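# Pack three belt fish into an upright open can

## Task

Take three fish off the belt and put them in the open can so that every fish rests entirely within it, with the can still standing upright at the end.

## Robot and tools

Robot: two arms, left_arm and right_arm, each ending in a five-finger hand (right_arm a right hand, left_arm its mirror image). Bases in the scene frame: left_arm at (-0.038, +0.350, -0.001) m, right_arm at (-0.020, -0.358, +0.002) m, both turned very slightly about z. A post stands behind the arms.

Scene frame: origin at table-top height, midway between the nominal bases; +x out over the table, +z up, +y toward left_arm. Image left/right does not match arm names. Reported end_effector_position (m) and end_effector_quat_wxyz are in this frame and may be off by a few cm.

Hand point: a spot 0.05 m in front of the palm, 0.15 m out from the wrist face. Its +z runs along straight fingers (fingertips reach 0.06-0.07 m further), +y points out of the palm (finger centre lines sit 0.06 m behind the point along -y), +x runs across the palm away from the thumb on the right hand, toward the thumb on the left hand. A wrist bracket on the little-finger side can strike things.

execute_actions(actions, cameras): actions is a list of actions; each action is a list of 1 to 15 rows, each row one 1/30 s step; a short action repeats its final row to 15 steps. Every row is one flat list of 28 numbers in [-1, 1] covering both arms: left dx, dy, dz, rx, ry, rz, then left hand little, ring, middle, index, thumb_bend, thumb_turn, force_limit, speed; then the same 14 for the right arm. dx..rz are offsets, not poses: measured from that arm's Hand target at the start of the action, along that Hand target's own axes. All rows of an action count from the same start, not from each other; the next action starts from the new Hand target, so repeating an offset keeps moving. Scale: 1.0 = 0.6 m or 180 degrees; rx, ry, rz form one rotation vector. All-zero pose numbers mean no new pose request (but this re-asks for the stored Hand target). Orientation is clipped per step to within 40 degrees of the measured one. Images are returned only for an empty actions list or when cameras lists names (["all"] for all).

Hand numbers: fingers and thumb_bend: +1 straight/open, -1 curled/closed. thumb_turn: +1 beside the palm, -1 in front of it opposite the fingers. These are positions, not offsets. force_limit maps -1..+1 to roughly 0..10 N fingertip force (0..15 N for the two thumb motors). speed rises from near 0 at -1 to full at +0.48 and above (full travel 0.49 s). For gentle grips close at speed -0.94 or below. There is no 'no change' value: to keep a hand as is, resend the eight numbers of its last executed row (or, if none yet, hand_measured plus hand_force_limit and hand_speed). With thumb turned in, the hand closes on items about 0.035-0.065 m thick; thumb tip against index pad can pinch light items up to about 0.08 m. To grip harder, raise force_limit and send a target more closed than hand_measured; to loosen, send one more open.

move(target, speed, blend, blocking, cameras): target is one 28-number row or a list of up to 15 such rows, laid out as above; each row's pose offsets count from the Hand targets at the start of the move, never from the prior row. Hand numbers of each row are sent when that row is reached. speed: path top speed in m/s, 0.002 to 4.3, default 0.25 (turns up to twice that in rad/s), one value or one per target. blend: corner rounding in m for lists, default 0 (stop at each). Paths are straight, do not avoid obstacles, end together, and are cut off after 10 s. blocking=false returns after about 0.5 s while motion continues. The result adds a move: line, e.g. done, off_target, moving, held or fault, plus limits (paced = pose clipped, held = steps withheld).

wait(seconds): 0-3600, sends nothing new, lets a running move continue. stop(): brakes a running move. zoom_image(camera, region): region [x0, y0, x1, y1] in pixels of the newest image of that camera, at most 504x504. show_instructions(): shows the reference pages. finished_scene(scene): ends the scene, scene = 1 or omitted; irreversible.

Cameras: cam_head_left, cam_head_right, cam_high, cam_low, cam_left_wrist, cam_right_wrist, all 896x504.

Reading results: Hand target is the last commanded pose after clipping; the hand often rests 1-3 cm (sometimes 5 cm) short, mostly low, without any contact; send the missing distance as an offset. hand_measured, hand_stopped_by (moving, target, force, stalled, fault) and hand_load_n each list six values in motor order. A lost grip shows as hand_load_n dropping near 0. Joint velocities may be omitted when all are within noise. MOTOR HOT appears at 85 °C; at 100 °C an OVER-TEMPERATURE FAULT drops that arm for 30-60 s. Holding loads, outstretched arms and pushing into obstacles heat motors.

Avoid: dropping fish even a few mm, releasing moving items, fast impacts, hard pushes, tipping the can, knocking anything off the table, bringing the two hands together or closing one hand on the other, overloading fingers, and arm stops. A blocked arm keeps pushing until commanded back past its hand point. Loose objects may get occasional small pushes.

Each tool is called after "Request:" as name([rows], argument=value, ...), one row to a line, values as JSON.

Reference images:

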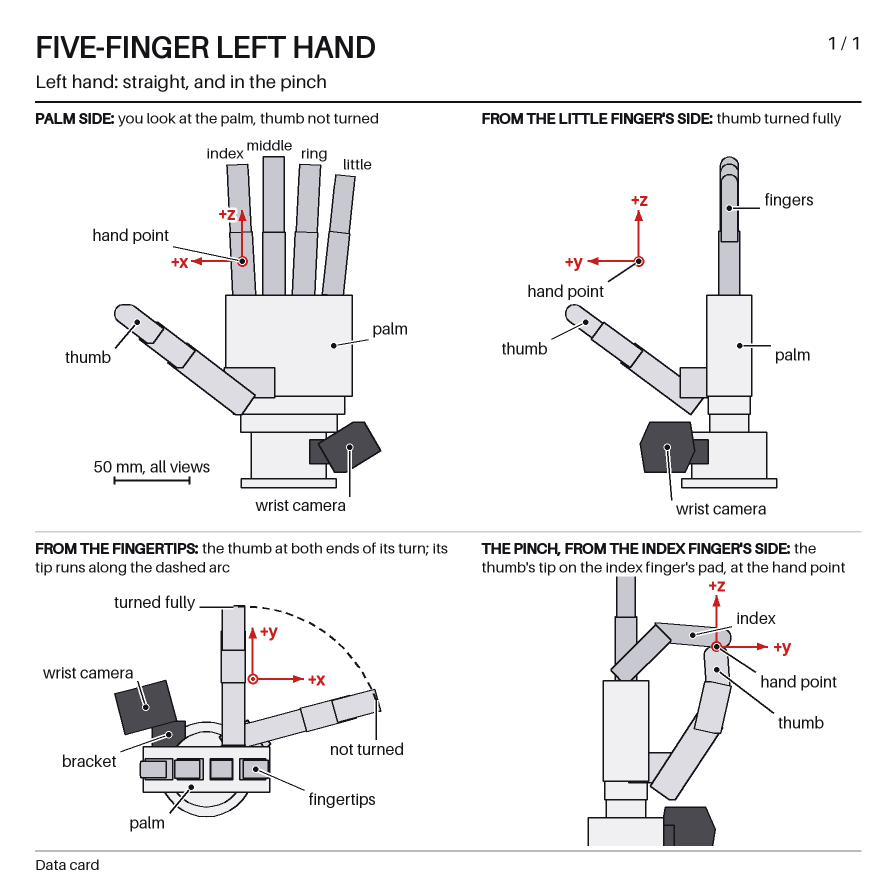

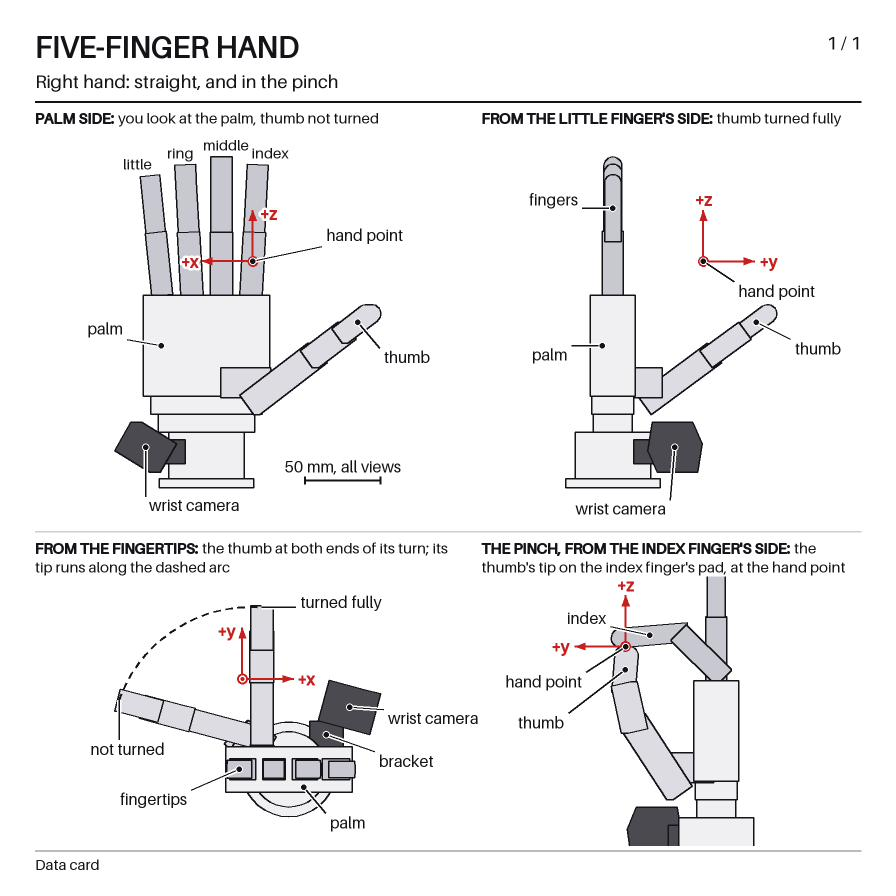

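## Session

Request:
execute_actions(actions=[])

Scene clock: 0.00 s.
left_arm: end_effector_position=(+0.5783, +0.3552, +0.3548) hand_measured=(+1.000, +1.000, +1.000, +1.000, +1.000, +1.000) hand_load_n=(+0.0, +0.0, +0.0, +0.0, +0.0, +0.0) hand_stopped_by=(target, target, target, target, target, target) hand_force_limit=0.00 hand_speed=-0.80 end_effector_quat_wxyz=(+0.384, -0.344, +0.856, +0.031) | right_arm: end_effector_position=(+0.5418, +0.2229, +0.1321) hand_measured=(+1.000, +1.000, +1.000, +1.000, +1.000, +1.000) hand_load_n=(+0.0, +0.0, +0.0, +0.0, +0.0, +0.0) hand_stopped_by=(target, target, target, target, target, target) hand_force_limit=0.00 hand_speed=-0.80 end_effector_quat_wxyz=(-0.298, +0.629, -0.652, -0.301)
Joint positions: left_arm=[-0.133 1.683 1.904 -1.103 -0.425 0.807] | right_arm=[0.643 2.307 2.111 -0.781 -0.686 0.841]
Joint velocities: within noise
Joint torques (N m): no reading
Motor temperatures (°C): left_arm=[25 28 25 25 26 24] | right_arm=[24 25 23 23 27 22]
Heat: left arm: hottest shoulder 28 °C; right arm: hottest wrist yaw 27 °C.
Hand target: left_arm +0.5830, +0.3544, +0.3617; +0.391, -0.345, +0.853, +0.027 | right_arm +0.5463, +0.2259, +0.1428; -0.309, +0.630, -0.647, -0.299

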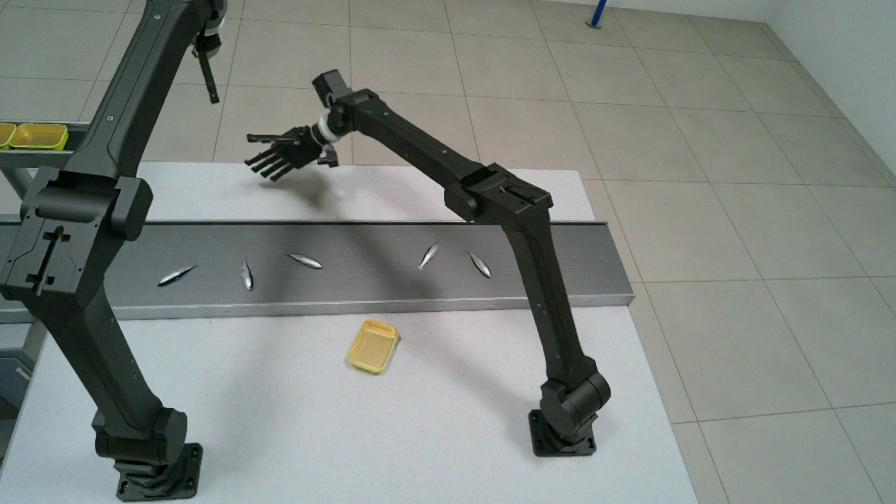

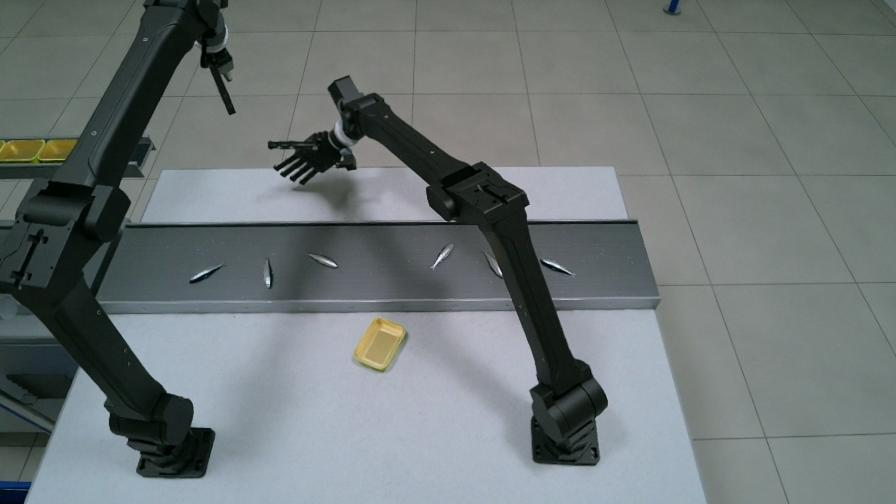

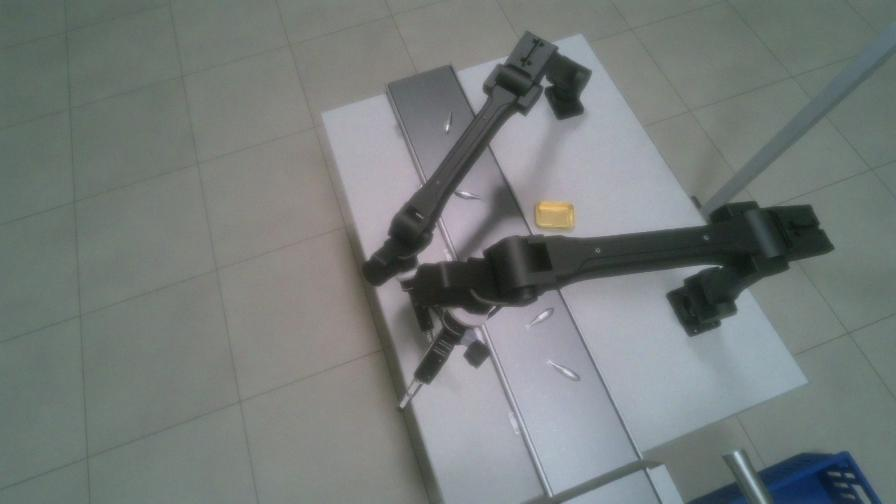

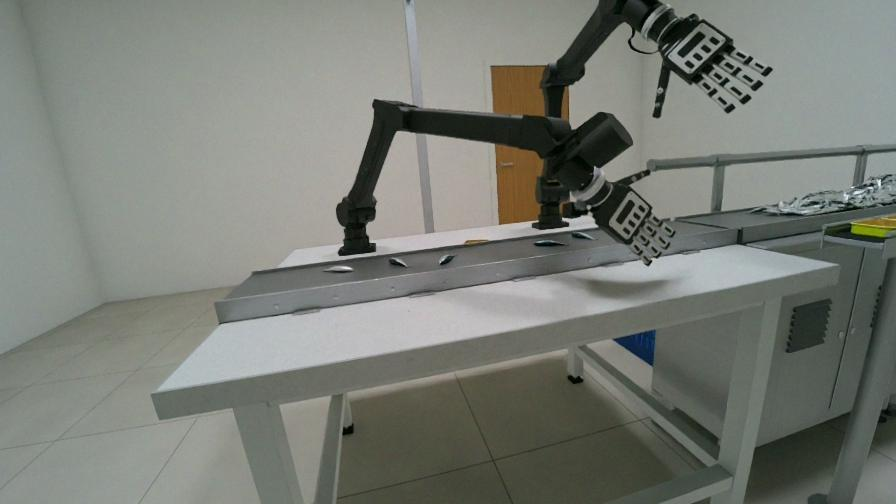

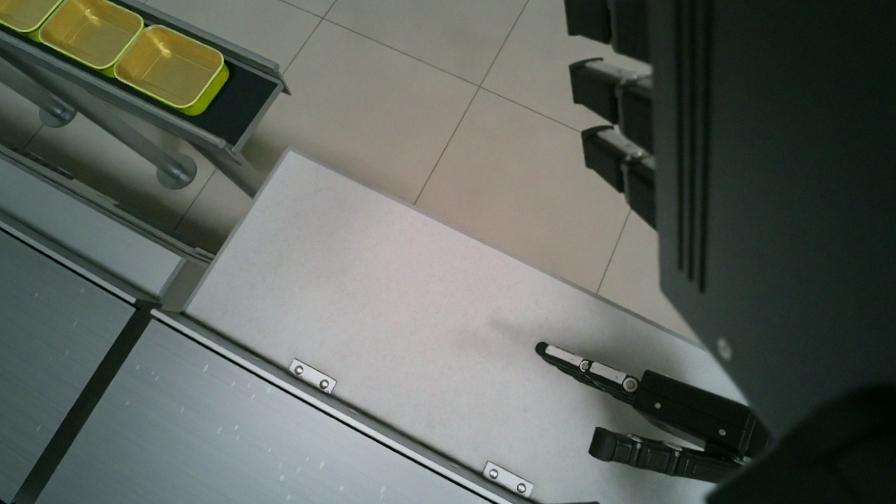

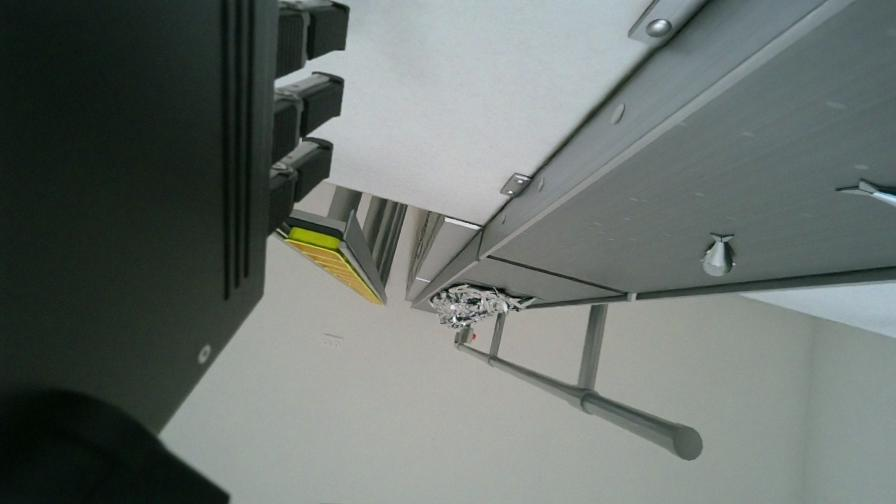

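Request:
zoom_image(camera="cam_head_left", region=[130, 200, 530, 400])

Request:
zoom_image(camera="cam_head_right", region=[160, 200, 610, 400])

Request:
execute_actions(actions=[], cameras=["cam_head_right"])

Scaled by 1.260.

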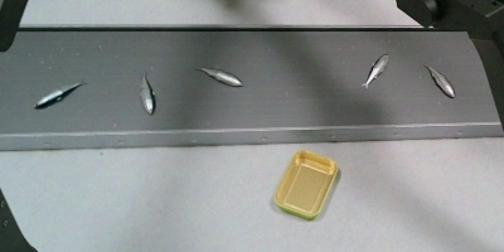

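Scaled by 1.120.

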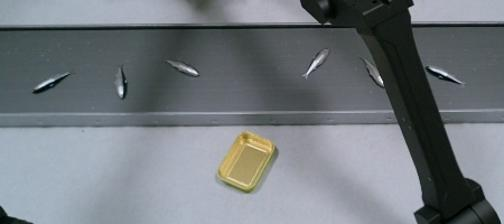

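Scene clock: 6.30 s.
left_arm: end_effector_position=(+0.5783, +0.3552, +0.3548) hand_measured=(+1.000, +1.000, +1.000, +1.000, +1.000, +1.000) hand_load_n=(+0.0, +0.0, +0.0, +0.0, +0.0, +0.0) hand_stopped_by=(target, target, target, target, target, target) hand_force_limit=0.00 hand_speed=-0.80 end_effector_quat_wxyz=(+0.384, -0.344, +0.856, +0.031) | right_arm: end_effector_position=(+0.5418, +0.2229, +0.1321) hand_measured=(+1.000, +1.000, +1.000, +1.000, +1.000, +1.000) hand_load_n=(-0.5, +0.0, +0.0, +0.0, +0.0, +0.0) hand_stopped_by=(target, target, target, target, target, target) hand_force_limit=0.00 hand_speed=-0.80 end_effector_quat_wxyz=(-0.298, +0.629, -0.652, -0.301)
Joint positions: left_arm=[-0.133 1.683 1.904 -1.103 -0.425 0.807] | right_arm=[0.643 2.307 2.111 -0.781 -0.686 0.841]
Joint velocities: within noise
Joint torques (N m): left_arm=[1.26 -18.55 10.44 1.13 -0.29 0.07] | right_arm=[-0.79 -22.65 12.26 1.52 -0.41 0.09]
Motor temperatures (°C): left_arm=[25 30 27 25 26 24] | right_arm=[24 25 24 23 27 22]
Heat: left arm: hottest shoulder 30 °C; right arm: hottest wrist yaw 27 °C.
Hand target: left_arm +0.5830, +0.3544, +0.3617; +0.391, -0.345, +0.853, +0.027 | right_arm +0.5463, +0.2259, +0.1428; -0.309, +0.630, -0.647, -0.299
Images, in order (width x height): cam_head_right 896x504.

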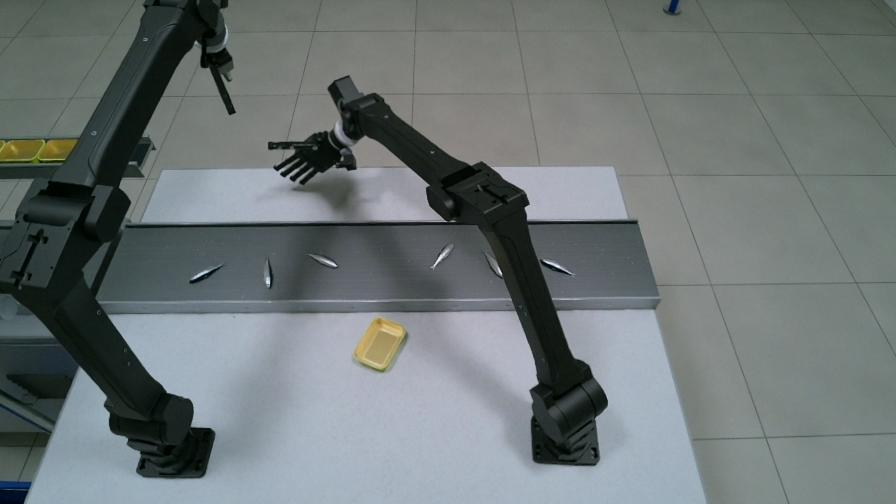

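Request:
zoom_image(camera="cam_head_right", region=[330, 300, 440, 390])

Request:
execute_actions(actions=[], cameras=["all"])

Request:
zoom_image(camera="cam_high", region=[500, 180, 610, 250])

Request:
zoom_image(camera="cam_low", region=[300, 200, 620, 320])

Scaled by 4.582.

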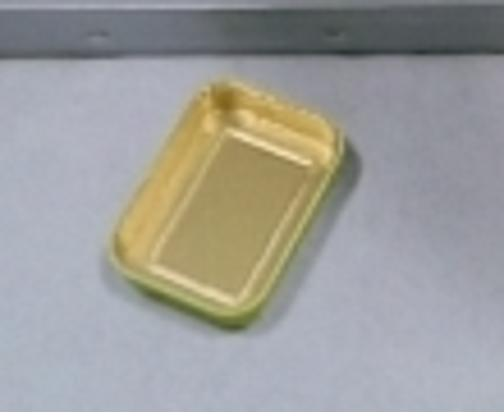

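Scene clock: 57.27 s.
left_arm: end_effector_position=(+0.5783, +0.3552, +0.3548) hand_measured=(+1.000, +1.000, +1.000, +1.000, +1.000, +1.000) hand_load_n=(+0.0, +0.0, +0.0, +0.0, +0.0, +0.0) hand_stopped_by=(target, target, target, target, target, target) hand_force_limit=0.00 hand_speed=-0.80 end_effector_quat_wxyz=(+0.384, -0.344, +0.856, +0.031) | right_arm: end_effector_position=(+0.5418, +0.2229, +0.1321) hand_measured=(+1.000, +1.000, +1.000, +1.000, +1.000, +1.000) hand_load_n=(+0.0, +0.0, +0.0, +0.0, +0.0, +0.0) hand_stopped_by=(target, target, target, target, target, target) hand_force_limit=0.00 hand_speed=-0.80 end_effector_quat_wxyz=(-0.298, +0.629, -0.652, -0.301)
Joint positions: left_arm=[-0.133 1.683 1.904 -1.103 -0.425 0.807] | right_arm=[0.643 2.307 2.111 -0.781 -0.686 0.841]
Joint velocities: within noise
Joint torques (N m): left_arm=[1.85 -18.08 10.39 1.21 -0.22 0.07] | right_arm=[-0.56 -22.48 12.27 1.59 -0.41 0.11]
Motor temperatures (°C): left_arm=[25 35 35 25 26 24] | right_arm=[24 29 33 24 28 22]
Heat: left arm: hottest shoulder 35 °C; right arm: hottest elbow 33 °C.
Hand target: left_arm +0.5830, +0.3544, +0.3617; +0.391, -0.345, +0.853, +0.027 | right_arm +0.5463, +0.2259, +0.1428; -0.309, +0.630, -0.647, -0.299

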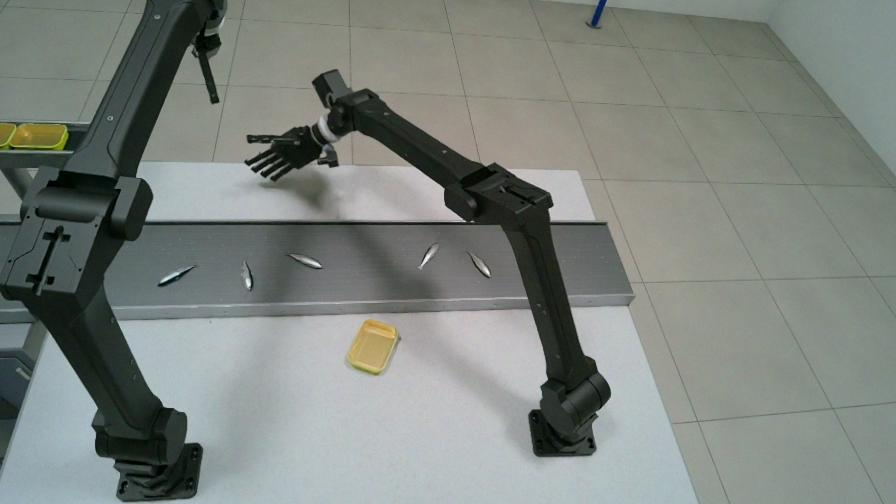

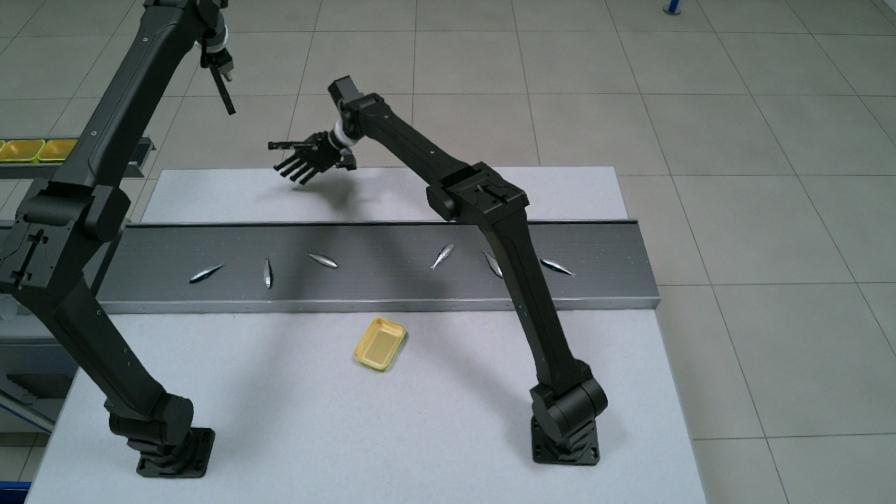

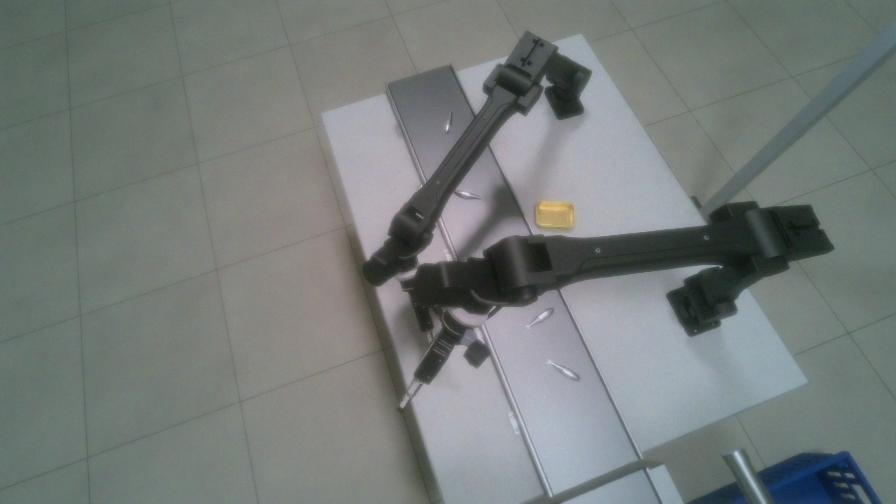

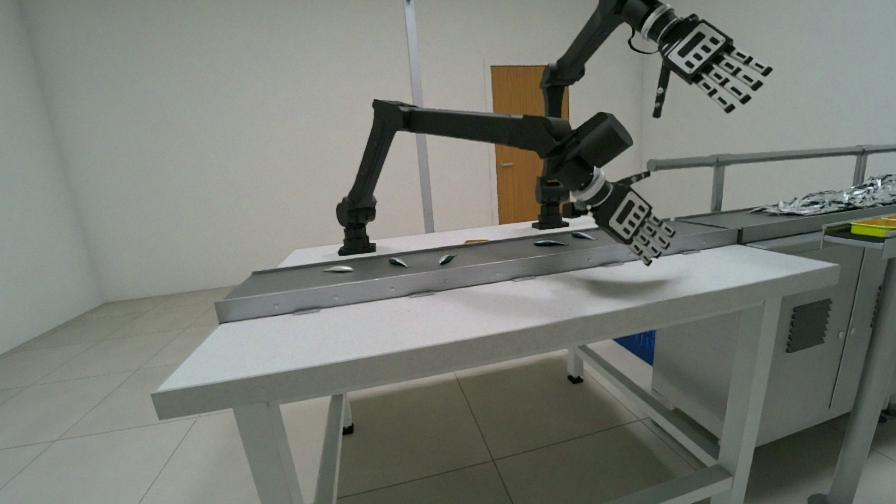

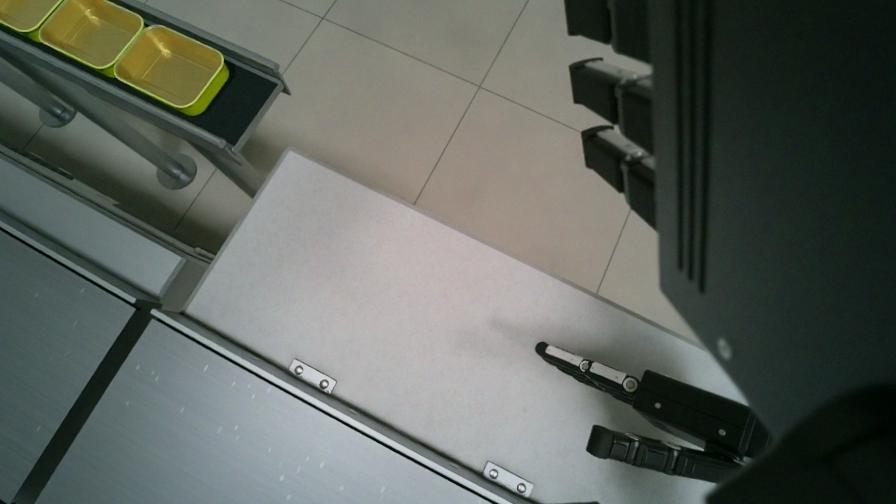

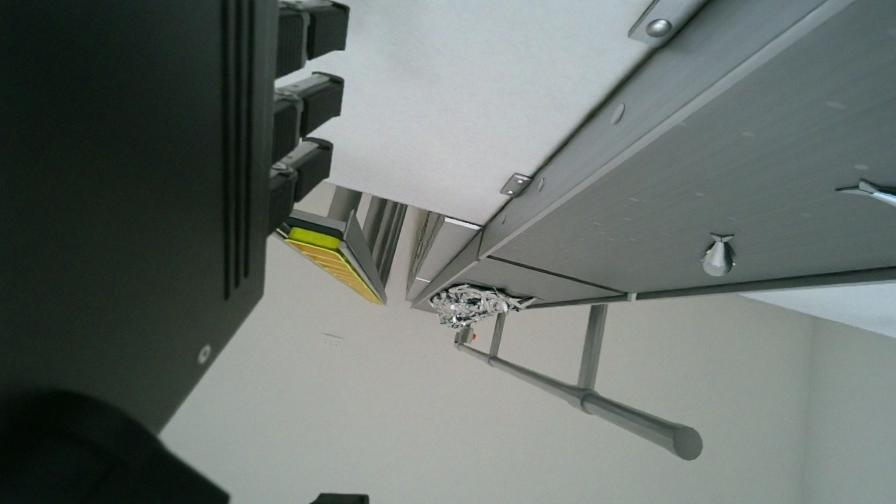

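Scaled by 4.582.

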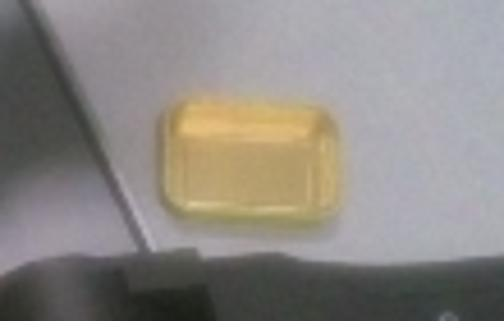

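Scaled by 1.575.

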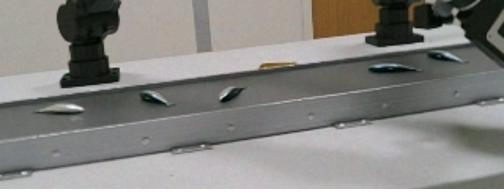

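Request:
move(target=[0,0,0,0,0,0,1,1,1,1,1,1,0,-0.8,0.2827,0.3063,-0.5535,0.1783,0.0648,-0.3842,1,1,0.5,0.5,0,-1,0,0], cameras=["all"])

Scene clock: 98.33 s.
left_arm: end_effector_position=(+0.5783, +0.3552, +0.3548) hand_measured=(+1.000, +1.000, +1.000, +1.000, +1.000, +1.000) hand_load_n=(+0.0, +0.0, +0.0, +0.0, +0.0, +0.0) hand_stopped_by=(target, target, target, target, target, target) hand_force_limit=0.00 hand_speed=-0.80 end_effector_quat_wxyz=(+0.384, -0.344, +0.856, +0.031) | right_arm: end_effector_position=(+0.3477, -0.1281, +0.2172) hand_measured=(+1.000, +1.000, +0.500, +0.500, +0.000, -1.000) hand_load_n=(+0.0, +0.0, +0.0, +0.0, +0.0, +0.0) hand_stopped_by=(target, target, target, target, target, target) hand_force_limit=0.00 hand_speed=0.00 end_effector_quat_wxyz=(-0.508, +0.805, -0.265, +0.154)
Joint positions: left_arm=[-0.133 1.683 1.904 -1.103 -0.425 0.807] | right_arm=[0.342 1.041 0.778 -0.291 -0.595 -0.31]
Joint torques (N m): left_arm=[1.08 -19.25 10.43 1.16 -0.27 0.08] | right_arm=[-1.85 -5.3 10.24 2.51 -0.32 -0.11]
Heat: left arm: hottest elbow 39 °C; right arm: hottest elbow 37 °C.
Hand target: left_arm +0.5830, +0.3544, +0.3617; +0.391, -0.345, +0.853, +0.027 | right_arm +0.3522, -0.1336, +0.2196; -0.511, +0.802, -0.260, +0.166
Off the commanded pose: left_arm 0.008 m, 1 deg | right_arm 0.008 m, 2 deg.
move: done
cam_right_wrist: T_world_to_cam=[[-0.02562, -0.46189, -0.88657, 0.14405], [-0.99862, 0.05244, 0.00153, 0.35863], [0.04579, 0.88539, -0.4626, 0.31032]] pos_world=[0.34762, -0.22703, 0.27072]

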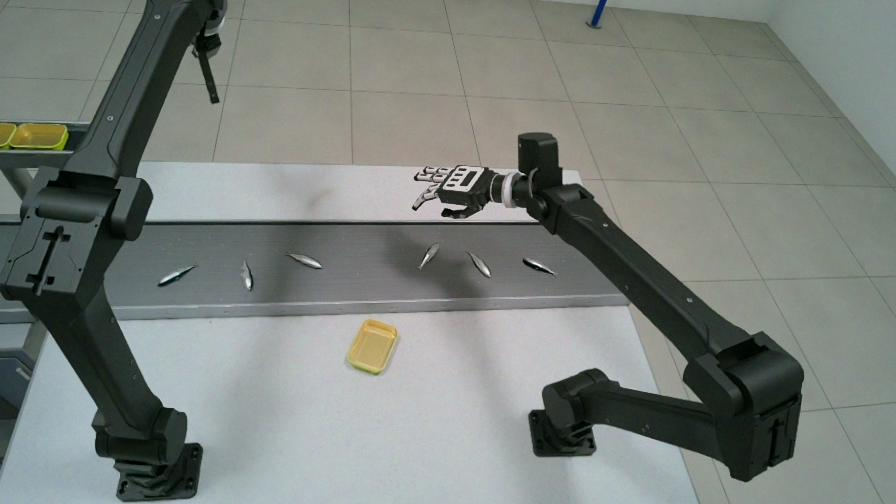

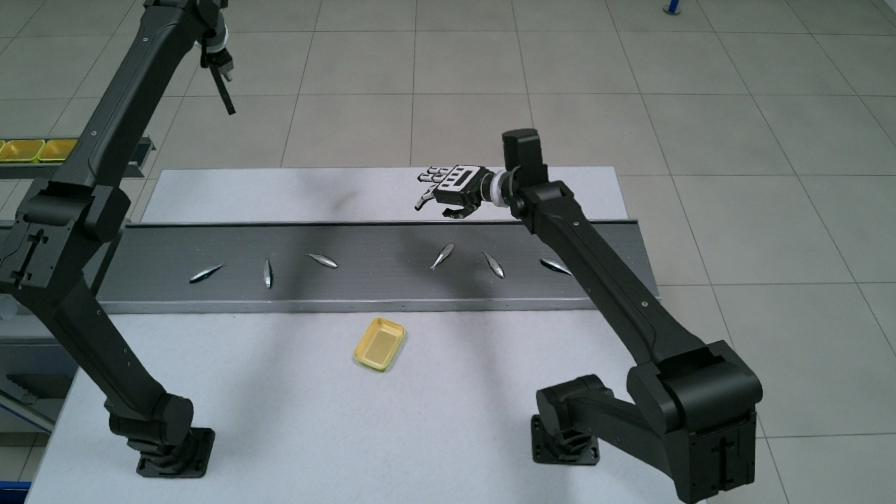

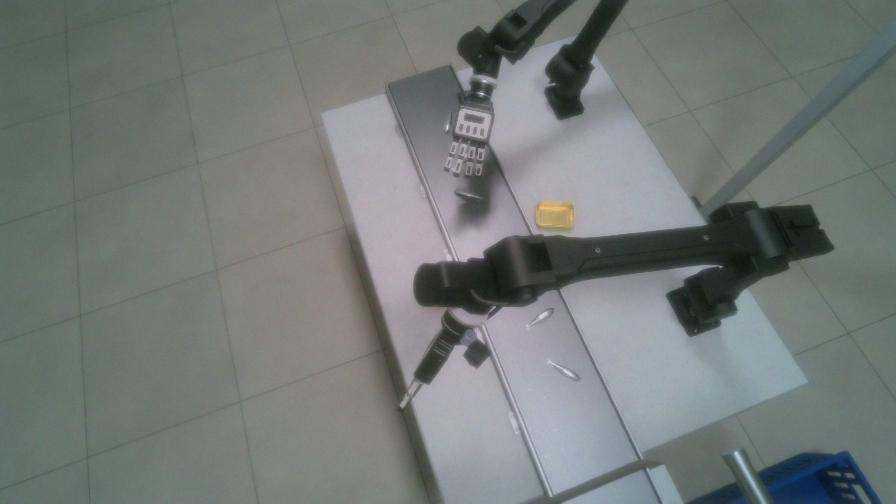

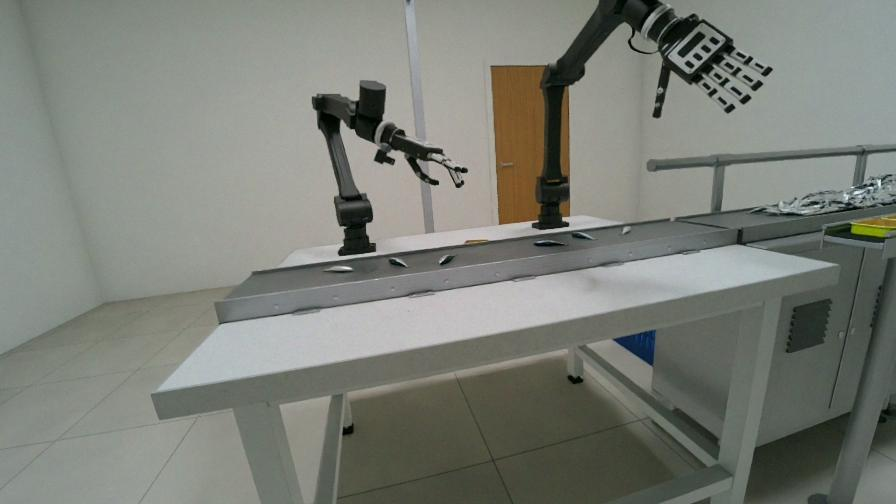

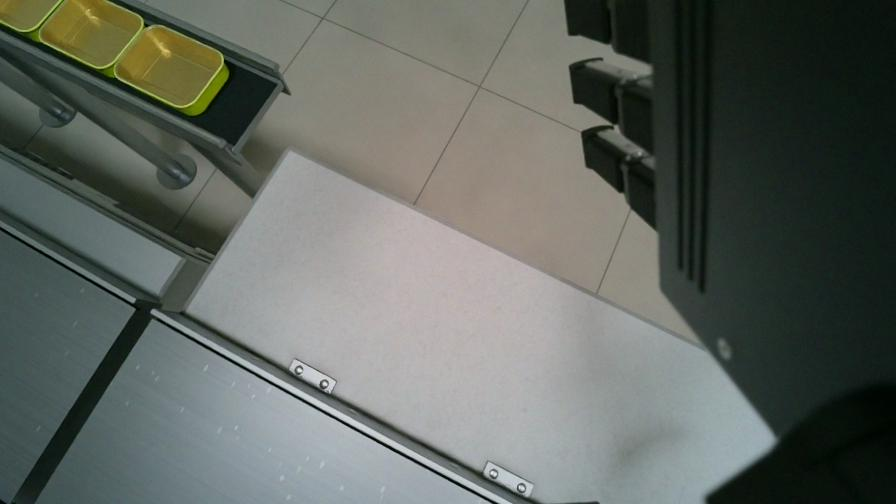

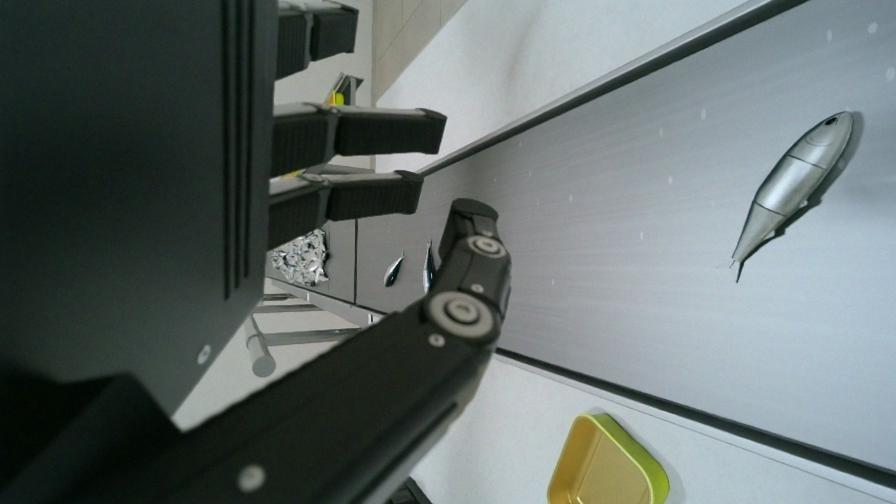

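Request:
move(target=[0,0,0,0,0,0,1,1,1,1,1,1,0,-0.8,0.0257,0.1735,0.0915,0.0722,0,0,1,1,0.5,0.5,0,-1,0,0], cameras=["cam_right_wrist","cam_head_left","cam_high"])

Scene clock: 124.97 s.
left_arm: end_effector_position=(+0.5783, +0.3552, +0.3548) hand_measured=(+1.000, +1.000, +1.000, +1.000, +1.000, +1.000) hand_load_n=(+0.0, +0.0, +0.5, +0.0, +0.0, +0.0) hand_stopped_by=(target, target, target, target, target, target) hand_force_limit=0.00 hand_speed=-0.80 end_effector_quat_wxyz=(+0.384, -0.344, +0.856, +0.031) | right_arm: end_effector_position=(+0.3664, -0.1331, +0.1050) hand_measured=(+1.000, +1.000, +0.500, +0.500, +0.000, -1.000) hand_load_n=(+0.0, +0.0, +0.0, +0.0, +0.0, +0.0) hand_stopped_by=(target, target, target, target, target, target) hand_force_limit=0.00 hand_speed=0.00 end_effector_quat_wxyz=(-0.598, +0.743, -0.230, +0.196)
Joint positions: left_arm=[-0.133 1.683 1.904 -1.103 -0.425 0.807] | right_arm=[0.261 1.323 0.46 0.58 -0.729 -0.208]
Joint torques (N m): left_arm=[1.49 -18.67 10.39 1.16 -0.28 0.08] | right_arm=[-1.79 -4.89 7.41 2.66 -0.22 0.21]
Motor temperatures (°C): left_arm=[25 37 40 25 26 24] | right_arm=[24 31 39 24 28 22]
Heat: left arm: hottest elbow 40 °C; right arm: hottest elbow 39 °C.
Hand target: left_arm +0.5830, +0.3544, +0.3617; +0.391, -0.345, +0.853, +0.027 | right_arm +0.3682, -0.1381, +0.1019; -0.599, +0.739, -0.240, +0.195
Off the commanded pose: left_arm 0.008 m, 1 deg | right_arm 0.006 m, 1 deg.
move: done
cam_right_wrist: T_world_to_cam=[[0.13341, -0.30089, -0.94428, 0.01194], [-0.98582, 0.05755, -0.15762, 0.39044], [0.10177, 0.95192, -0.28895, 0.23221]] pos_world=[0.35968, -0.23993, 0.13991]
Images, in order (width x height): cam_head_left 896x504, cam_high 896x504, cam_right_wrist 896x504.

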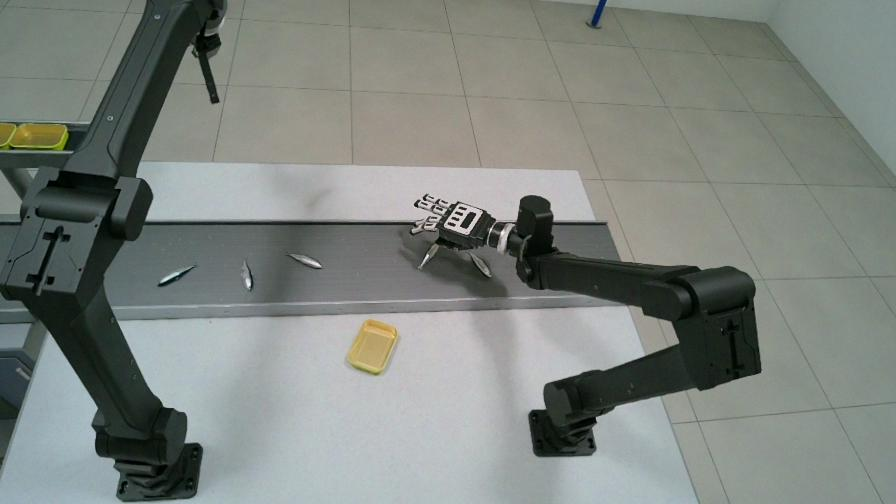

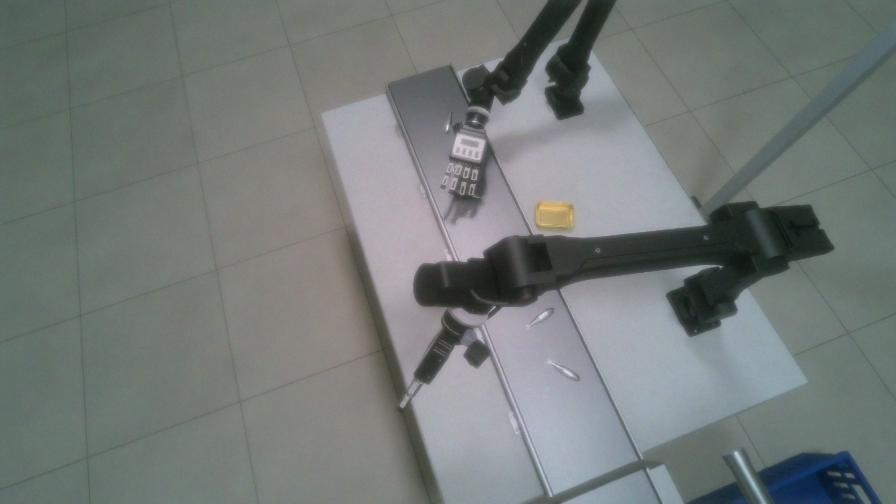

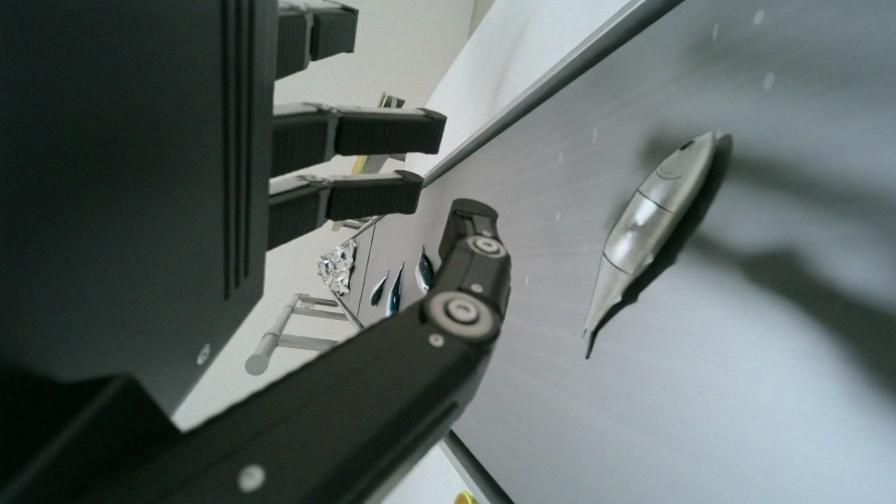

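Request:
move(target=[0,0,0,0,0,0,1,1,1,1,1,1,0,-0.8,0,0.0652,0.0137,0,-0.0163,-0.0034,1,1,0.5,0.5,0,-1,0,0], cameras=["cam_right_wrist","cam_head_left","cam_high","cam_low"], speed=0.1)

Request:
zoom_image(camera="cam_low", region=[360, 160, 520, 280])

Scene clock: 143.13 s.
left_arm: end_effector_position=(+0.5783, +0.3552, +0.3548) hand_measured=(+1.000, +1.000, +1.000, +1.000, +1.000, +1.000) hand_load_n=(+0.0, +0.0, +0.0, +0.0, +0.0, +0.0) hand_stopped_by=(target, target, target, target, target, target) hand_force_limit=0.00 hand_speed=-0.80 end_effector_quat_wxyz=(+0.384, -0.344, +0.856, +0.031) | right_arm: end_effector_position=(+0.3652, -0.1321, +0.0652) hand_measured=(+1.000, +1.000, +0.500, +0.500, +0.000, -1.000) hand_load_n=(+0.0, +0.0, -0.5, +0.0, +0.0, +0.0) hand_stopped_by=(target, target, target, target, target, target) hand_force_limit=0.00 hand_speed=0.00 end_effector_quat_wxyz=(-0.605, +0.746, -0.221, +0.172)
Joint positions: left_arm=[-0.133 1.683 1.904 -1.103 -0.425 0.807] | right_arm=[0.243 1.484 0.448 0.732 -0.795 -0.209]
Joint torques (N m): left_arm=[1.2 -18.37 10.44 1.16 -0.27 0.08] | right_arm=[-1.9 -5.95 6.26 2.58 -0.26 -0.05]
Heat: left arm: hottest elbow 41 °C; right arm: hottest elbow 37 °C.
Hand target: left_arm +0.5830, +0.3544, +0.3617; +0.391, -0.345, +0.853, +0.027 | right_arm +0.3683, -0.1381, +0.0621; -0.604, +0.745, -0.220, +0.179
Off the commanded pose: left_arm 0.008 m, 1 deg | right_arm 0.007 m, 1 deg.
move: done
cam_right_wrist: T_world_to_cam=[[0.12549, -0.28131, -0.95137, -0.01916], [-0.99079, 0.01356, -0.1347, 0.37739], [0.0508, 0.95952, -0.27702, 0.23875]] pos_world=[0.3642, -0.23959, 0.09875]
Images, in order (width x height): cam_head_left 896x504, cam_high 896x504, cam_low 896x504, cam_right_wrist 896x504.

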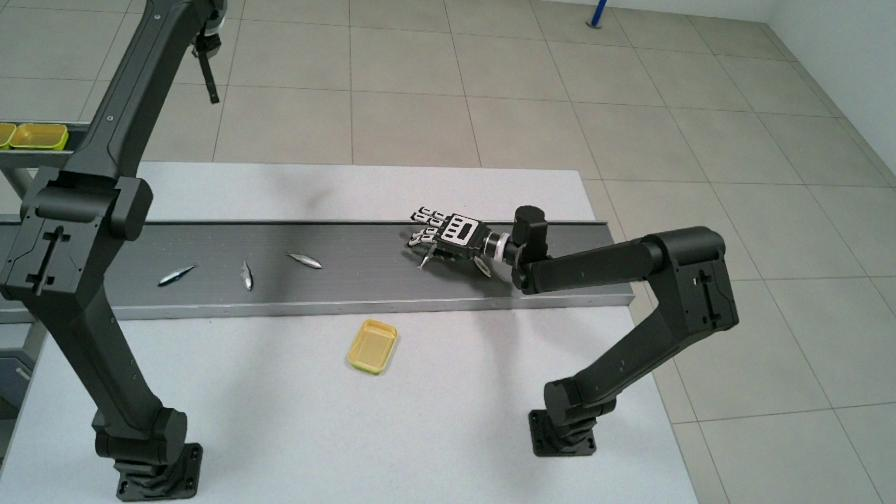

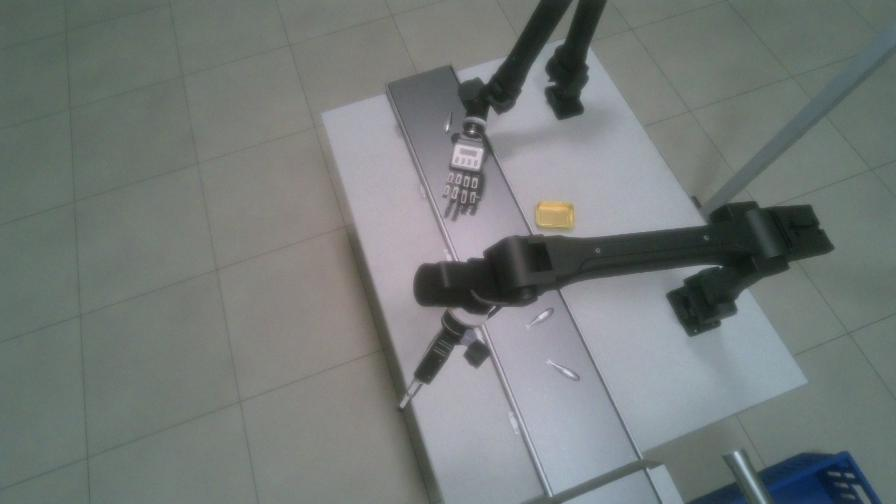

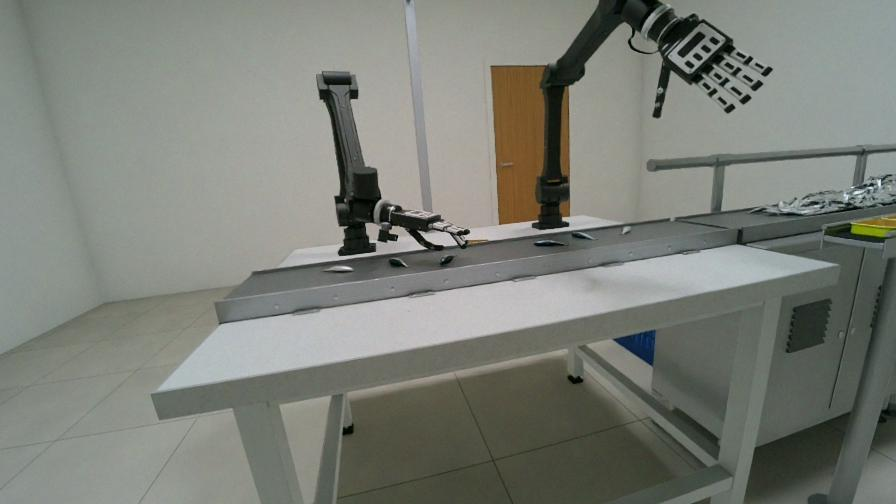

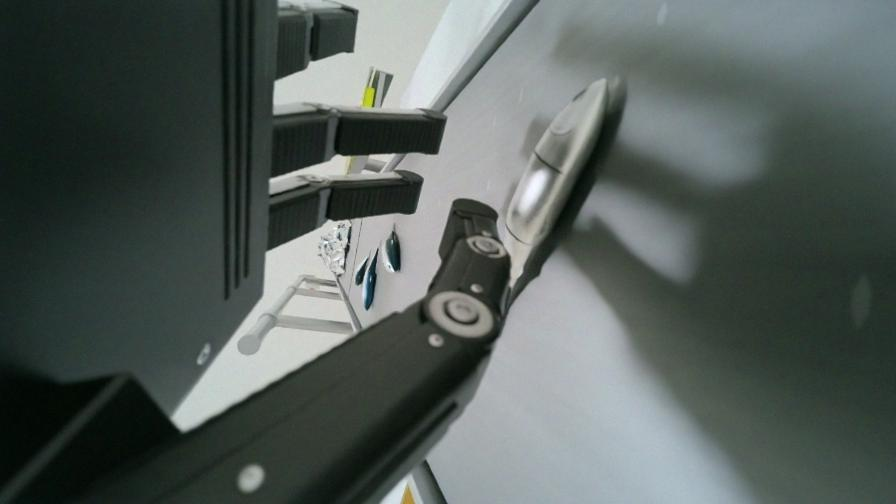

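Scaled by 3.150.

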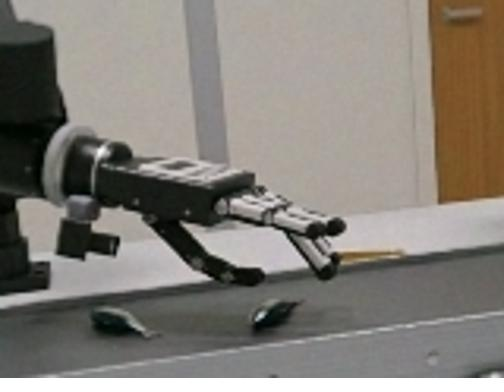

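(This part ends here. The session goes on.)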